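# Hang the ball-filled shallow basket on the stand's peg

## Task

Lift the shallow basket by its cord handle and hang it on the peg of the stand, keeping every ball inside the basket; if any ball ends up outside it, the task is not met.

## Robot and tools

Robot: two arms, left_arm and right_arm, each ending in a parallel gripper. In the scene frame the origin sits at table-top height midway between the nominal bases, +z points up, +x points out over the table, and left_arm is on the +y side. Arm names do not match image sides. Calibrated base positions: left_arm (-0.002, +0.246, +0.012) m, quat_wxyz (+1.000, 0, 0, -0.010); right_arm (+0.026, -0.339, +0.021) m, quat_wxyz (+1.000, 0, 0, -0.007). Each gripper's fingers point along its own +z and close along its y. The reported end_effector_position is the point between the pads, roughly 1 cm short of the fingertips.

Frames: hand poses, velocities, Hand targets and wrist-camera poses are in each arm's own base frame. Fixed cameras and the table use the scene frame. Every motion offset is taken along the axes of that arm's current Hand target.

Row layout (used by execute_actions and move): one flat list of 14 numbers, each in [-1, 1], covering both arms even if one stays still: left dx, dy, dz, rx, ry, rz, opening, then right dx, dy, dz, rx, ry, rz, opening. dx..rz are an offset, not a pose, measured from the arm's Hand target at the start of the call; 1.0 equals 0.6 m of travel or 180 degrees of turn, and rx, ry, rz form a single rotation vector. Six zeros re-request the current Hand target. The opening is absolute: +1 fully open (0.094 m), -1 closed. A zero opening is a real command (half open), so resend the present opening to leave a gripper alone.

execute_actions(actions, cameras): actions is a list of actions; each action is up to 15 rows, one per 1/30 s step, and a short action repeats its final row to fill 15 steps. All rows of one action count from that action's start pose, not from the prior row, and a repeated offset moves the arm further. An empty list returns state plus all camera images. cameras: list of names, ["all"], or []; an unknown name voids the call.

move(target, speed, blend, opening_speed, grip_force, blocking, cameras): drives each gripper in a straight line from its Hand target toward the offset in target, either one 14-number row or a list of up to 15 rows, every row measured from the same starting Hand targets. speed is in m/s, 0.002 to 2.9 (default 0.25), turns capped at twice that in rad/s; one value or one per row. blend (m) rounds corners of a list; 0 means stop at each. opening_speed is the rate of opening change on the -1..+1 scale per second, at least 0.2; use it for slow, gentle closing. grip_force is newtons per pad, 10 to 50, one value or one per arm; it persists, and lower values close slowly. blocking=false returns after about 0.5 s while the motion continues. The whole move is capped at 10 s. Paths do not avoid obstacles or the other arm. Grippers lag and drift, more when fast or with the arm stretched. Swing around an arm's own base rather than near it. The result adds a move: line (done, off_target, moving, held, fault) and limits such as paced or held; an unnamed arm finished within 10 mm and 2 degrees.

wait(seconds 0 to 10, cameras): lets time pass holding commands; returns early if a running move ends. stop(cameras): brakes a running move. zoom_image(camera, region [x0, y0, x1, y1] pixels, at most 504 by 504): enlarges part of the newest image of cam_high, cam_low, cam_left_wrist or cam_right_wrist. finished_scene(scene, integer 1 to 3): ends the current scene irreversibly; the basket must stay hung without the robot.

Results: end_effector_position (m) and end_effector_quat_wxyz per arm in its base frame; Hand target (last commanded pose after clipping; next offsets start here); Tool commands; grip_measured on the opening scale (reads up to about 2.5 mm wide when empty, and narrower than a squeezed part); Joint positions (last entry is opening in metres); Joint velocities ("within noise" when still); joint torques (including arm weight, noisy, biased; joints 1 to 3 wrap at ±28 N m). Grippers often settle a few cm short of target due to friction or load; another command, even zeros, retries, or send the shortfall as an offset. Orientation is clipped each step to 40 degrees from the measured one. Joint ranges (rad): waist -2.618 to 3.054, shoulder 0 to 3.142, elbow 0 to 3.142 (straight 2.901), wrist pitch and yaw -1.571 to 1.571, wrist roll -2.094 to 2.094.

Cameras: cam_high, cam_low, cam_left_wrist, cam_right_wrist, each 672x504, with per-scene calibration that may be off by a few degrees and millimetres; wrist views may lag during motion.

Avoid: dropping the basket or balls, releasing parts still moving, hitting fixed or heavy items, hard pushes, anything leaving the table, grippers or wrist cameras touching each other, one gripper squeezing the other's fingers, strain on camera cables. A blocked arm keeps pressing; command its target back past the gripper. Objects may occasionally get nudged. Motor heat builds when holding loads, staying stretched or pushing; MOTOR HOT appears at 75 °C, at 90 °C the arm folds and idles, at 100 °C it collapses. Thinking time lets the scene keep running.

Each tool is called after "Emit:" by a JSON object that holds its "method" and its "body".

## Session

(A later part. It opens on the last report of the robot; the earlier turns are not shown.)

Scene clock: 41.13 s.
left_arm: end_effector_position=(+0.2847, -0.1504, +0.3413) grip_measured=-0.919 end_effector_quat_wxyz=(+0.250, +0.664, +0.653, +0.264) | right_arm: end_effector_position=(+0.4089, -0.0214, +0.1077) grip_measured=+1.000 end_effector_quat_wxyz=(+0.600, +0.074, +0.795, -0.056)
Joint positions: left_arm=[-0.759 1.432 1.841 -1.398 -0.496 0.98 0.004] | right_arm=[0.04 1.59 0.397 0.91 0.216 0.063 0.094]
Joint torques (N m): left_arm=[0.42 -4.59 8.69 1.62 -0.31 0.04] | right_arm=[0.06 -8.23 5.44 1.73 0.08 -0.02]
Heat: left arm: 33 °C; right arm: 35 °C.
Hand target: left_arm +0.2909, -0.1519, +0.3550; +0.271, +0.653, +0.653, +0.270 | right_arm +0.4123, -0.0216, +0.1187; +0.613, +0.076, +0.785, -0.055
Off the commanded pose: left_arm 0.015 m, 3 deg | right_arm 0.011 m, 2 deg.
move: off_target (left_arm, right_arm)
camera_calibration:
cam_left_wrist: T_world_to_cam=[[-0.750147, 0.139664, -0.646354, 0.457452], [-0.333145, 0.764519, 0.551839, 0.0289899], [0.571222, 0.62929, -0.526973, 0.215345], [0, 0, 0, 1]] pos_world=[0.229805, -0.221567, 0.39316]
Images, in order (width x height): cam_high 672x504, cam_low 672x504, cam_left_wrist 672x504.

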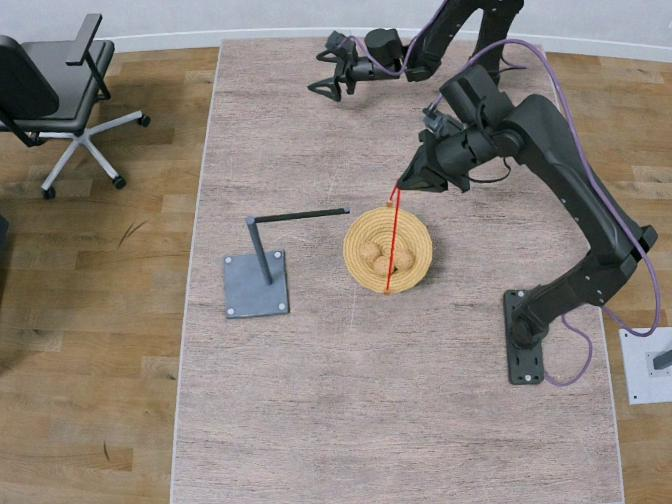

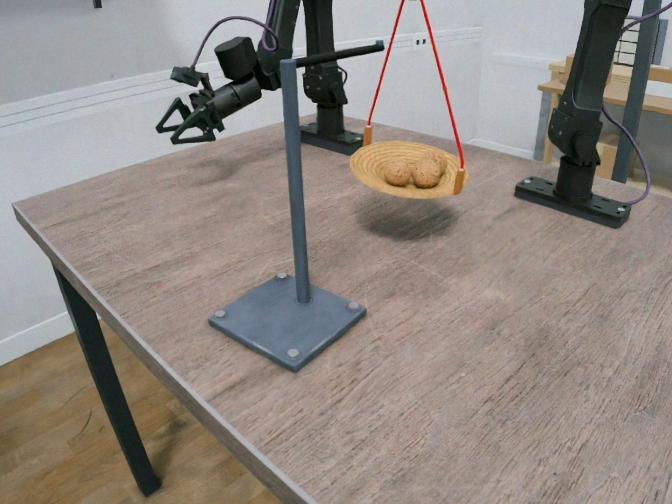

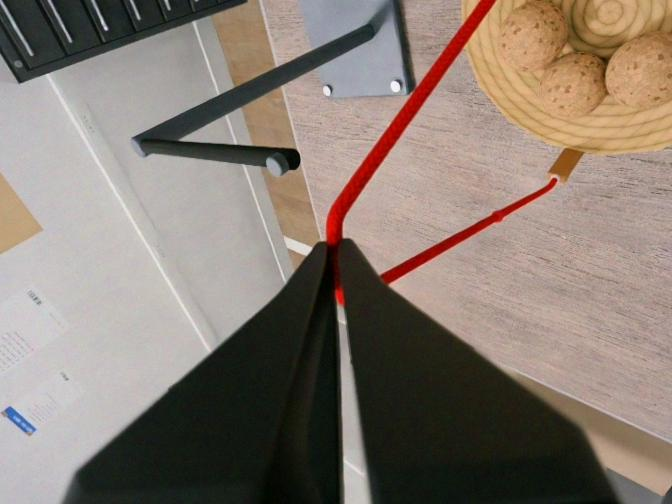

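Emit:
{"method": "move", "body": {"target": [0.0267,0.146,0.146,0,0,0,-1,0,0,0,0,0,0,1], "speed": 0.05, "cameras": ["cam_high","cam_low","cam_left_wrist"]}}

Emit:
{"method": "zoom_image", "body": {"camera": "cam_high", "region": [230, 150, 470, 330]}}

Emit:
{"method": "zoom_image", "body": {"camera": "cam_low", "region": [270, 0, 470, 200]}}

Scene clock: 44.60 s.
left_arm: end_effector_position=(+0.4055, -0.1334, +0.3398) grip_measured=-0.919 end_effector_quat_wxyz=(+0.246, +0.663, +0.657, +0.260) | right_arm: end_effector_position=(+0.4089, -0.0214, +0.1077) grip_measured=+1.000 end_effector_quat_wxyz=(+0.600, +0.074, +0.795, -0.056)
Joint positions: left_arm=[-0.449 1.762 2.163 -1.298 -0.31 1.24 0.004] | right_arm=[0.04 1.59 0.397 0.91 0.216 0.063 0.094]
Joint torques (N m): left_arm=[0.32 -7.83 9.01 1.9 -0.13 0.02] | right_arm=[-0.12 -8.38 5.49 1.73 0.09 -0.07]
Heat: left arm: 33 °C; right arm: 35 °C.
Hand target: left_arm +0.4147, -0.1359, +0.3549; +0.271, +0.653, +0.653, +0.270 | right_arm +0.4123, -0.0216, +0.1187; +0.613, +0.076, +0.785, -0.055
Off the commanded pose: left_arm 0.018 m, 3 deg | right_arm 0.011 m, 2 deg.
move: off_target (left_arm, right_arm)
camera_calibration:
cam_left_wrist: T_world_to_cam=[[-0.759524, 0.132613, -0.636817, 0.544374], [-0.331692, 0.763197, 0.554536, 0.0553654], [0.559556, 0.632411, -0.53568, 0.142957], [0, 0, 0, 1]] pos_world=[0.351837, -0.204853, 0.392544]
Images, in order (width x height): cam_high 672x504, cam_low 672x504, cam_left_wrist 672x504.

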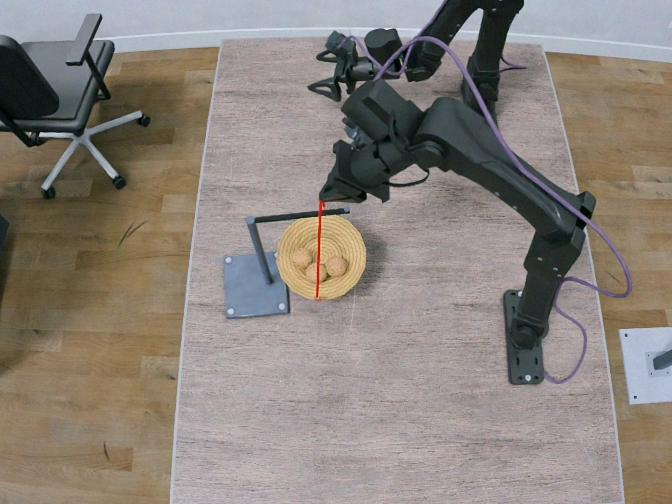

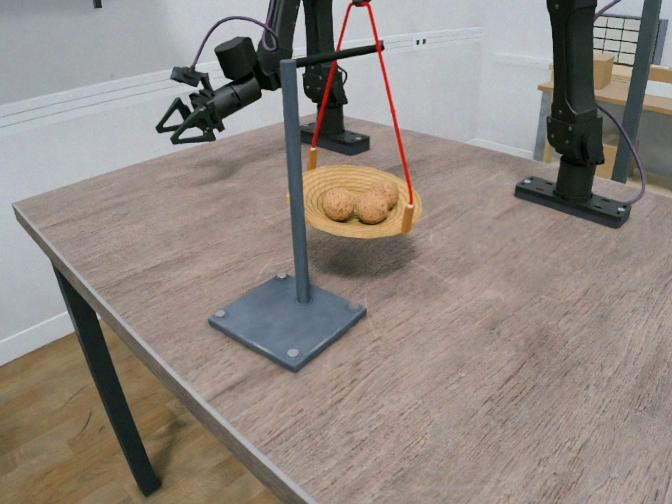

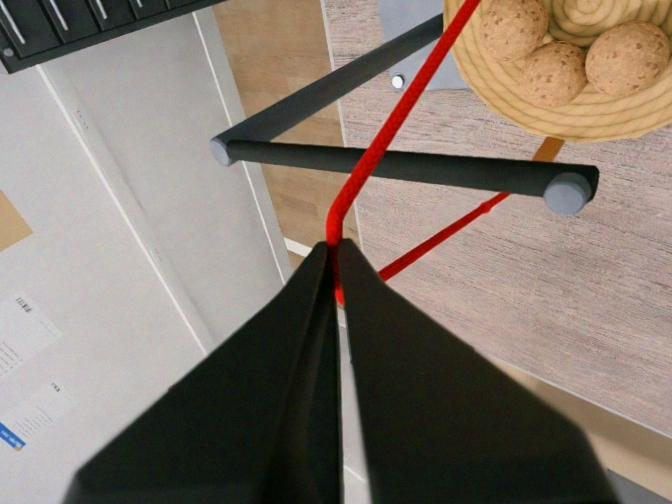

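Scaled by 2.100.

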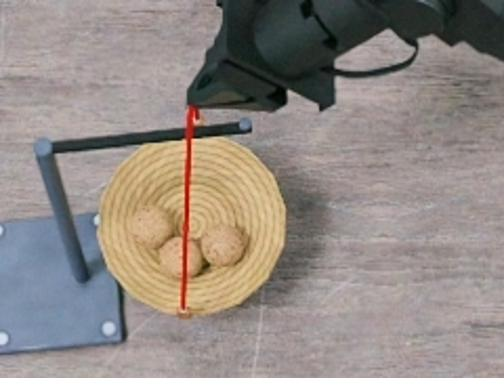

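Scaled by 2.520.

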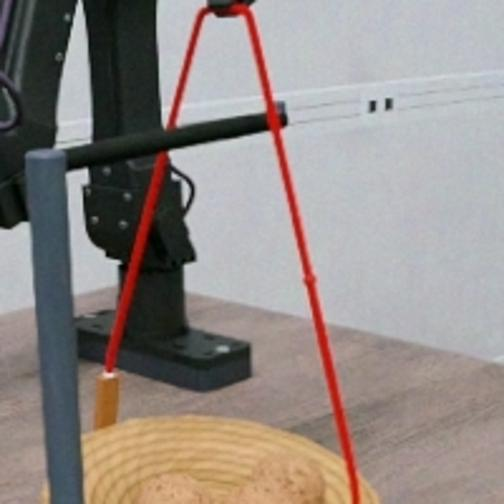

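Emit:
{"method": "move", "body": {"target": [[-0.0383,-0.0141,0.0141,0,0,0,-1,0,0,0,0,0,0,1],[-0.0383,-0.0495,0.0495,0,0,0,-1,0,0,0,0,0,0,1]], "speed": 0.025, "blend": 0.004, "cameras": ["cam_high","cam_low","cam_left_wrist"]}}

Emit:
{"method": "zoom_image", "body": {"camera": "cam_high", "region": [230, 150, 470, 330]}}

Emit:
{"method": "zoom_image", "body": {"camera": "cam_low", "region": [270, 10, 470, 260]}}

Scene clock: 47.83 s.
left_arm: end_effector_position=(+0.4188, -0.1594, +0.2886) grip_measured=-0.919 end_effector_quat_wxyz=(+0.235, +0.670, +0.655, +0.260) | right_arm: end_effector_position=(+0.4089, -0.0214, +0.1077) grip_measured=+1.000 end_effector_quat_wxyz=(+0.600, +0.074, +0.795, -0.056)
Joint positions: left_arm=[-0.503 1.762 1.943 -1.11 -0.346 1.207 0.004] | right_arm=[0.04 1.59 0.397 0.91 0.216 0.063 0.094]
Joint torques (N m): left_arm=[-0.4 -13.94 5.23 1.86 -0.19 -0.12] | right_arm=[0.03 -8.16 5.37 1.74 0.02 -0.05]
Heat: left arm: 33 °C; right arm: 35 °C.
Hand target: left_arm +0.4147, -0.1590, +0.3128; +0.271, +0.653, +0.653, +0.270 | right_arm +0.4123, -0.0216, +0.1187; +0.613, +0.076, +0.785, -0.055
Off the commanded pose: left_arm 0.025 m, 5 deg | right_arm 0.011 m, 2 deg.
move: off_target (left_arm, right_arm)
camera_calibration:
cam_left_wrist: T_world_to_cam=[[-0.768558, 0.149315, -0.622112, 0.527563], [-0.317689, 0.754964, 0.573674, 0.0952504], [0.555331, 0.63854, -0.532798, 0.126547], [0, 0, 0, 1]] pos_world=[0.365447, -0.231489, 0.340985]
Images, in order (width x height): cam_high 672x504, cam_low 672x504, cam_left_wrist 672x504.

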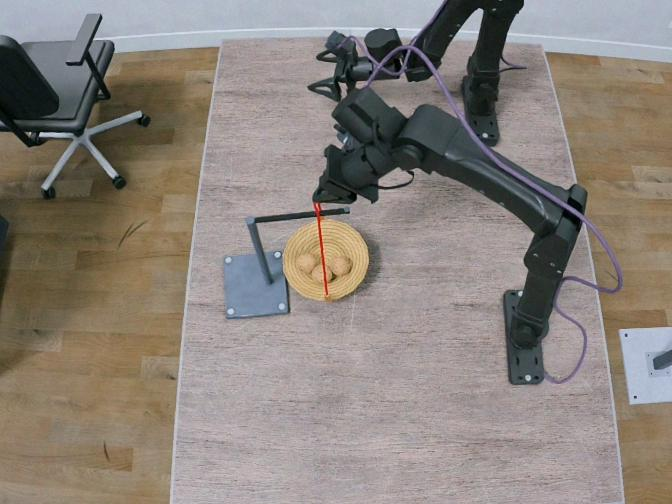

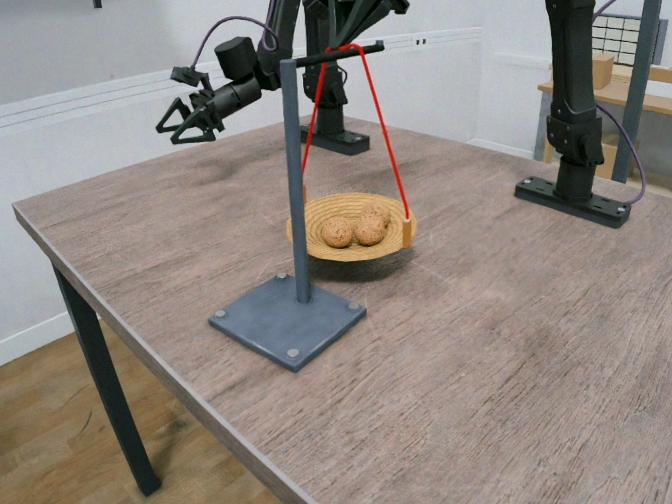

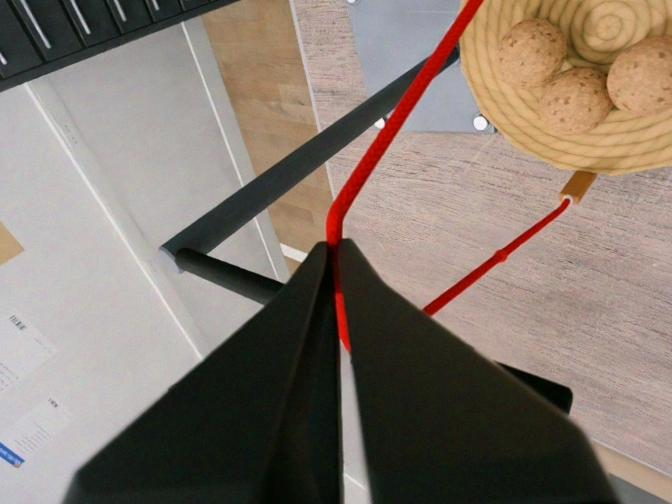

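Scaled by 2.100.

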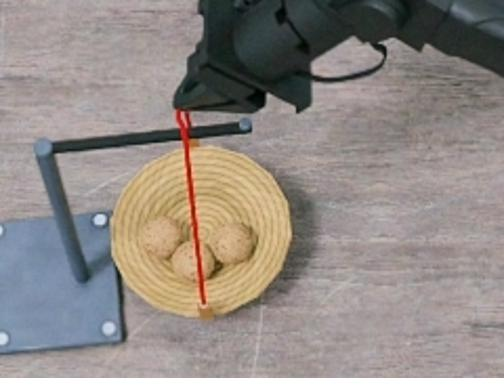

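Scaled by 2.016.

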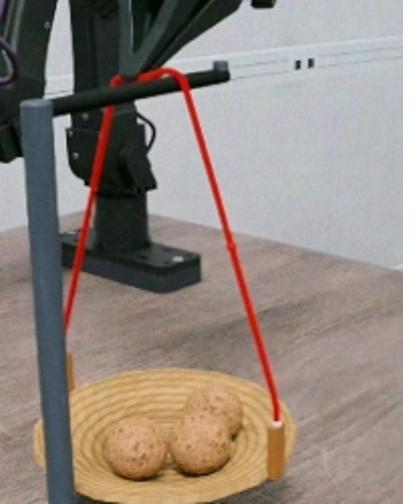

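Emit:
{"method": "move", "body": {"target": [0,0,0,0,0,0,-0.72,0,0,0,0,0,0,1], "opening_speed": 0.2, "cameras": ["cam_high","cam_low","cam_left_wrist"]}}

Emit:
{"method": "zoom_image", "body": {"camera": "cam_low", "region": [270, 10, 470, 260]}}

Scene clock: 49.60 s.
left_arm: end_effector_position=(+0.4212, -0.1608, +0.2908) grip_measured=-0.723 end_effector_quat_wxyz=(+0.242, +0.667, +0.654, +0.262) | right_arm: end_effector_position=(+0.4089, -0.0214, +0.1077) grip_measured=+1.000 end_effector_quat_wxyz=(+0.600, +0.074, +0.795, -0.056)
Joint positions: left_arm=[-0.503 1.762 1.943 -1.095 -0.346 1.207 0.013] | right_arm=[0.04 1.59 0.397 0.91 0.216 0.063 0.094]
Joint torques (N m): left_arm=[-0.39 -13.9 5.24 1.72 -0.18 -0.12] | right_arm=[0.13 -8.24 5.52 1.77 0.06 0]
Heat: left arm: 33 °C; right arm: 35 °C.
Hand target: left_arm +0.4147, -0.1589, +0.3128; +0.271, +0.653, +0.653, +0.270 | right_arm +0.4123, -0.0216, +0.1187; +0.613, +0.076, +0.785, -0.055
Off the commanded pose: left_arm 0.023 m, 4 deg | right_arm 0.011 m, 2 deg.
move: off_target (left_arm, right_arm)
camera_calibration:
cam_left_wrist: T_world_to_cam=[[-0.760383, 0.14484, -0.633119, 0.530015], [-0.325121, 0.758996, 0.564111, 0.102401], [0.562241, 0.63478, -0.530037, 0.122861], [0, 0, 0, 1]] pos_world=[0.367229, -0.232479, 0.342918]
Images, in order (width x height): cam_high 672x504, cam_low 672x504, cam_left_wrist 672x504.

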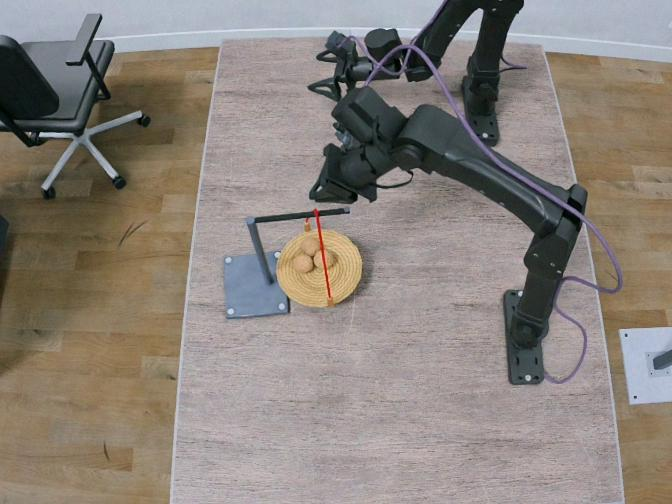

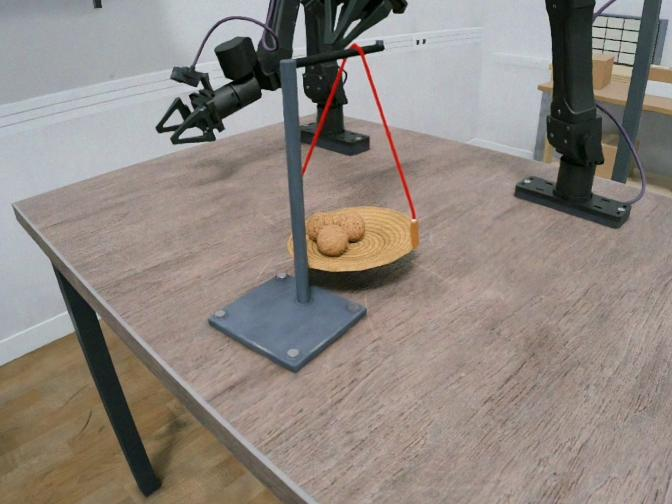

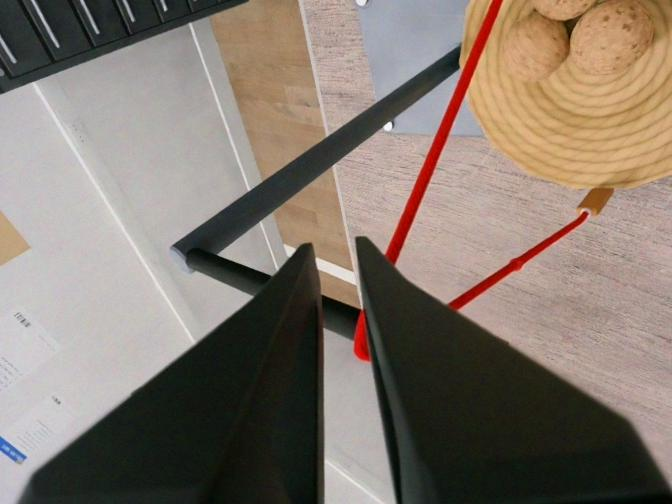

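Scaled by 2.016.

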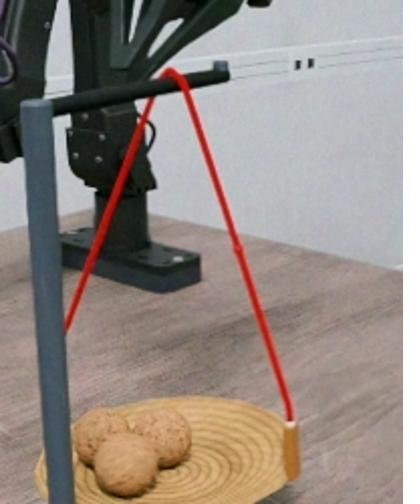

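Emit:
{"method": "move", "body": {"target": [0,0,-0.06,0,0,0,-0.72,0,0,0,0,0,0,1], "speed": 0.04, "cameras": ["cam_high","cam_low","cam_left_wrist"]}}

Emit:
{"method": "zoom_image", "body": {"camera": "cam_low", "region": [270, 10, 470, 280]}}

Scene clock: 51.37 s.
left_arm: end_effector_position=(+0.3955, -0.1616, +0.3077) grip_measured=-0.723 end_effector_quat_wxyz=(+0.236, +0.671, +0.653, +0.260) | right_arm: end_effector_position=(+0.4089, -0.0214, +0.1077) grip_measured=+1.000 end_effector_quat_wxyz=(+0.600, +0.074, +0.795, -0.056)
Joint positions: left_arm=[-0.542 1.723 1.983 -1.2 -0.368 1.175 0.013] | right_arm=[0.04 1.59 0.397 0.91 0.216 0.063 0.094]
Joint torques (N m): left_arm=[-0.42 -12.6 8.72 1.47 -0.24 -0.12] | right_arm=[-0.16 -8.06 5.5 1.74 0.1 -0.06]
Heat: left arm: 33 °C; right arm: 35 °C.
Hand target: left_arm +0.3893, -0.1589, +0.3383; +0.271, +0.653, +0.653, +0.270 | right_arm +0.4123, -0.0216, +0.1187; +0.613, +0.076, +0.785, -0.055
Off the commanded pose: left_arm 0.031 m, 5 deg | right_arm 0.011 m, 2 deg.
move: off_target (left_arm, right_arm)
camera_calibration:
cam_left_wrist: T_world_to_cam=[[-0.767854, 0.151759, -0.62239, 0.522047], [-0.315695, 0.755741, 0.573753, 0.0778679], [0.557438, 0.637044, -0.532389, 0.149787], [0, 0, 0, 1]] pos_world=[0.341941, -0.233494, 0.359985]
Images, in order (width x height): cam_high 672x504, cam_low 672x504, cam_left_wrist 672x504.

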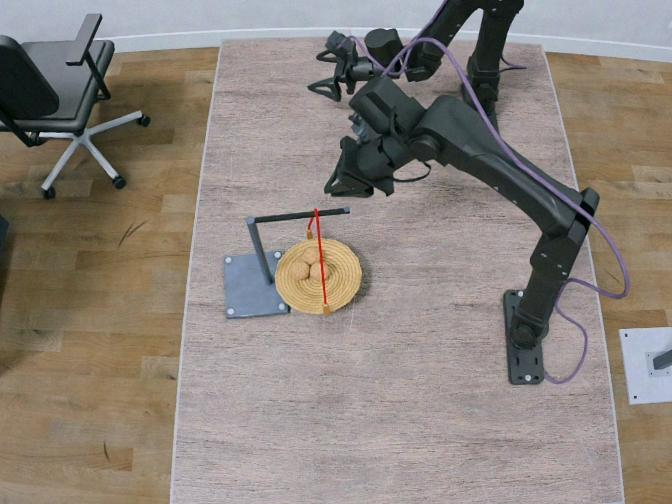

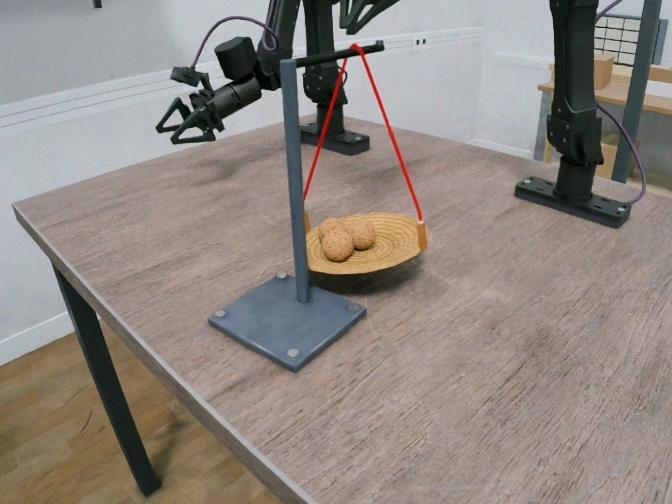

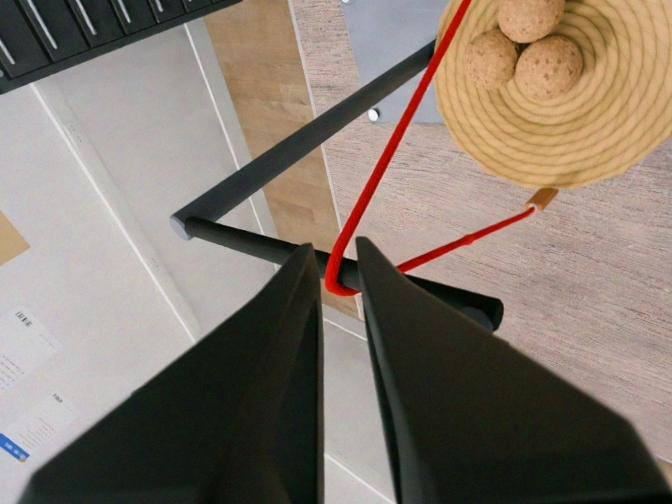

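Scaled by 1.867.

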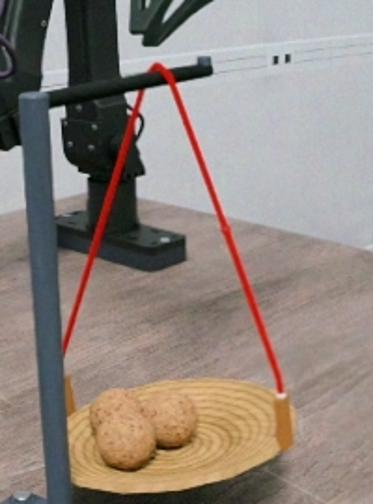

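Clear of the cord. Retreat more and settle.

Emit:
{"method": "move", "body": {"target": [-0.02,0,-0.15,0,0,0,-0.72,0,0,0,0,0,0,1], "speed": 0.1}}

Emit:
{"method": "wait", "body": {"seconds": 2, "cameras": ["cam_low","cam_high"]}}

Emit:
{"method": "zoom_image", "body": {"camera": "cam_low", "region": [270, 10, 470, 280]}}

Scene clock: 53.13 s.
left_arm: end_effector_position=(+0.3264, -0.1726, +0.3950) grip_measured=-0.723 end_effector_quat_wxyz=(+0.276, +0.661, +0.643, +0.271) | right_arm: end_effector_position=(+0.4089, -0.0214, +0.1077) grip_measured=+1.000 end_effector_quat_wxyz=(+0.600, +0.074, +0.795, -0.056)
Joint positions: left_arm=[-0.713 1.723 2.38 -1.562 -0.471 1.05 0.013] | right_arm=[0.04 1.59 0.397 0.91 0.216 0.063 0.094]
Joint torques (N m): left_arm=[-0.23 -7.34 5.68 1.48 -0.32 -0.12] | right_arm=[0.08 -8.01 5.52 1.79 0.03 -0.03]
Heat: left arm: 33 °C; right arm: 35 °C.
Hand target: left_arm +0.3257, -0.1708, +0.4021; +0.271, +0.653, +0.653, +0.270 | right_arm +0.4123, -0.0216, +0.1187; +0.613, +0.076, +0.785, -0.055
Off the commanded pose: left_arm 0.007 m, 2 deg | right_arm 0.011 m, 2 deg.
joint sent to its limit (left arm) — joint 4 (wrist pitch), lower limit. The joint targets still meet the commanded pose.
move: off_target (right_arm)

Scene clock: 55.13 s.
left_arm: end_effector_position=(+0.3264, -0.1725, +0.3949) grip_measured=-0.723 end_effector_quat_wxyz=(+0.276, +0.661, +0.644, +0.271) | right_arm: end_effector_position=(+0.4089, -0.0214, +0.1077) grip_measured=+1.000 end_effector_quat_wxyz=(+0.600, +0.074, +0.795, -0.056)
Joint positions: left_arm=[-0.713 1.723 2.38 -1.563 -0.471 1.05 0.013] | right_arm=[0.04 1.59 0.397 0.91 0.216 0.063 0.094]
Joint torques (N m): left_arm=[-0.21 -7.32 5.68 1.51 -0.31 -0.13] | right_arm=[-0.13 -8.06 5.29 1.76 0.05 -0.02]
Heat: left arm: 33 °C; right arm: 35 °C.
Hand target: left_arm +0.3257, -0.1708, +0.4021; +0.271, +0.653, +0.653, +0.270 | right_arm +0.4123, -0.0216, +0.1187; +0.613, +0.076, +0.785, -0.055
Tool commands: left_gripper/opening=-0.72 right_gripper/opening=+1.0
Off the commanded pose: left_arm 0.007 m, 2 deg | right_arm 0.011 m, 2 deg.
wait: 2.00 s; at rest by 0.17 s
Images, in order (width x height): cam_high 672x504, cam_low 672x504.

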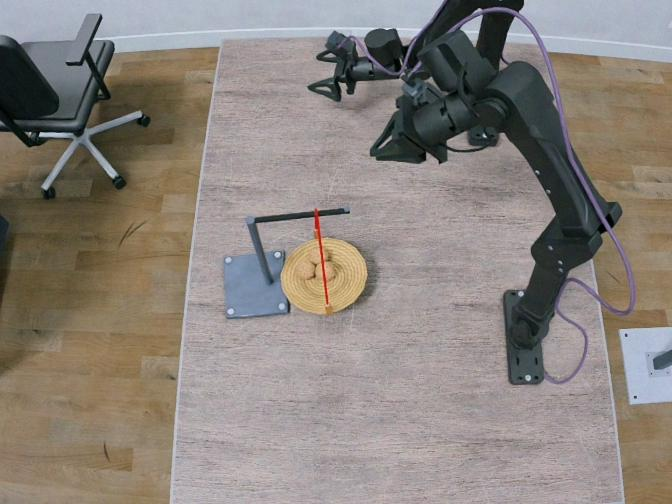

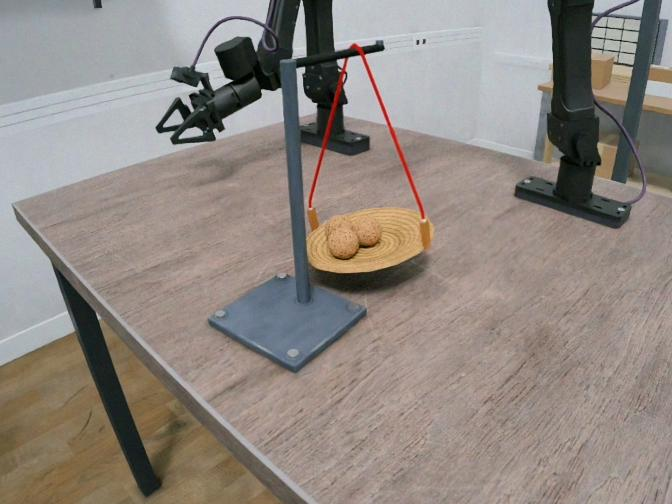

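Scaled by 1.867.

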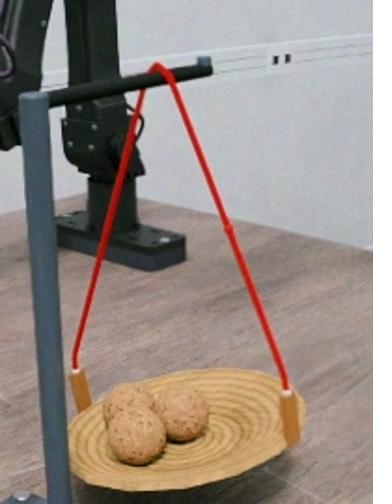

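Emit:
{"method": "finished_scene", "body": {"scene": 2}}

The scene is finished: the task was done.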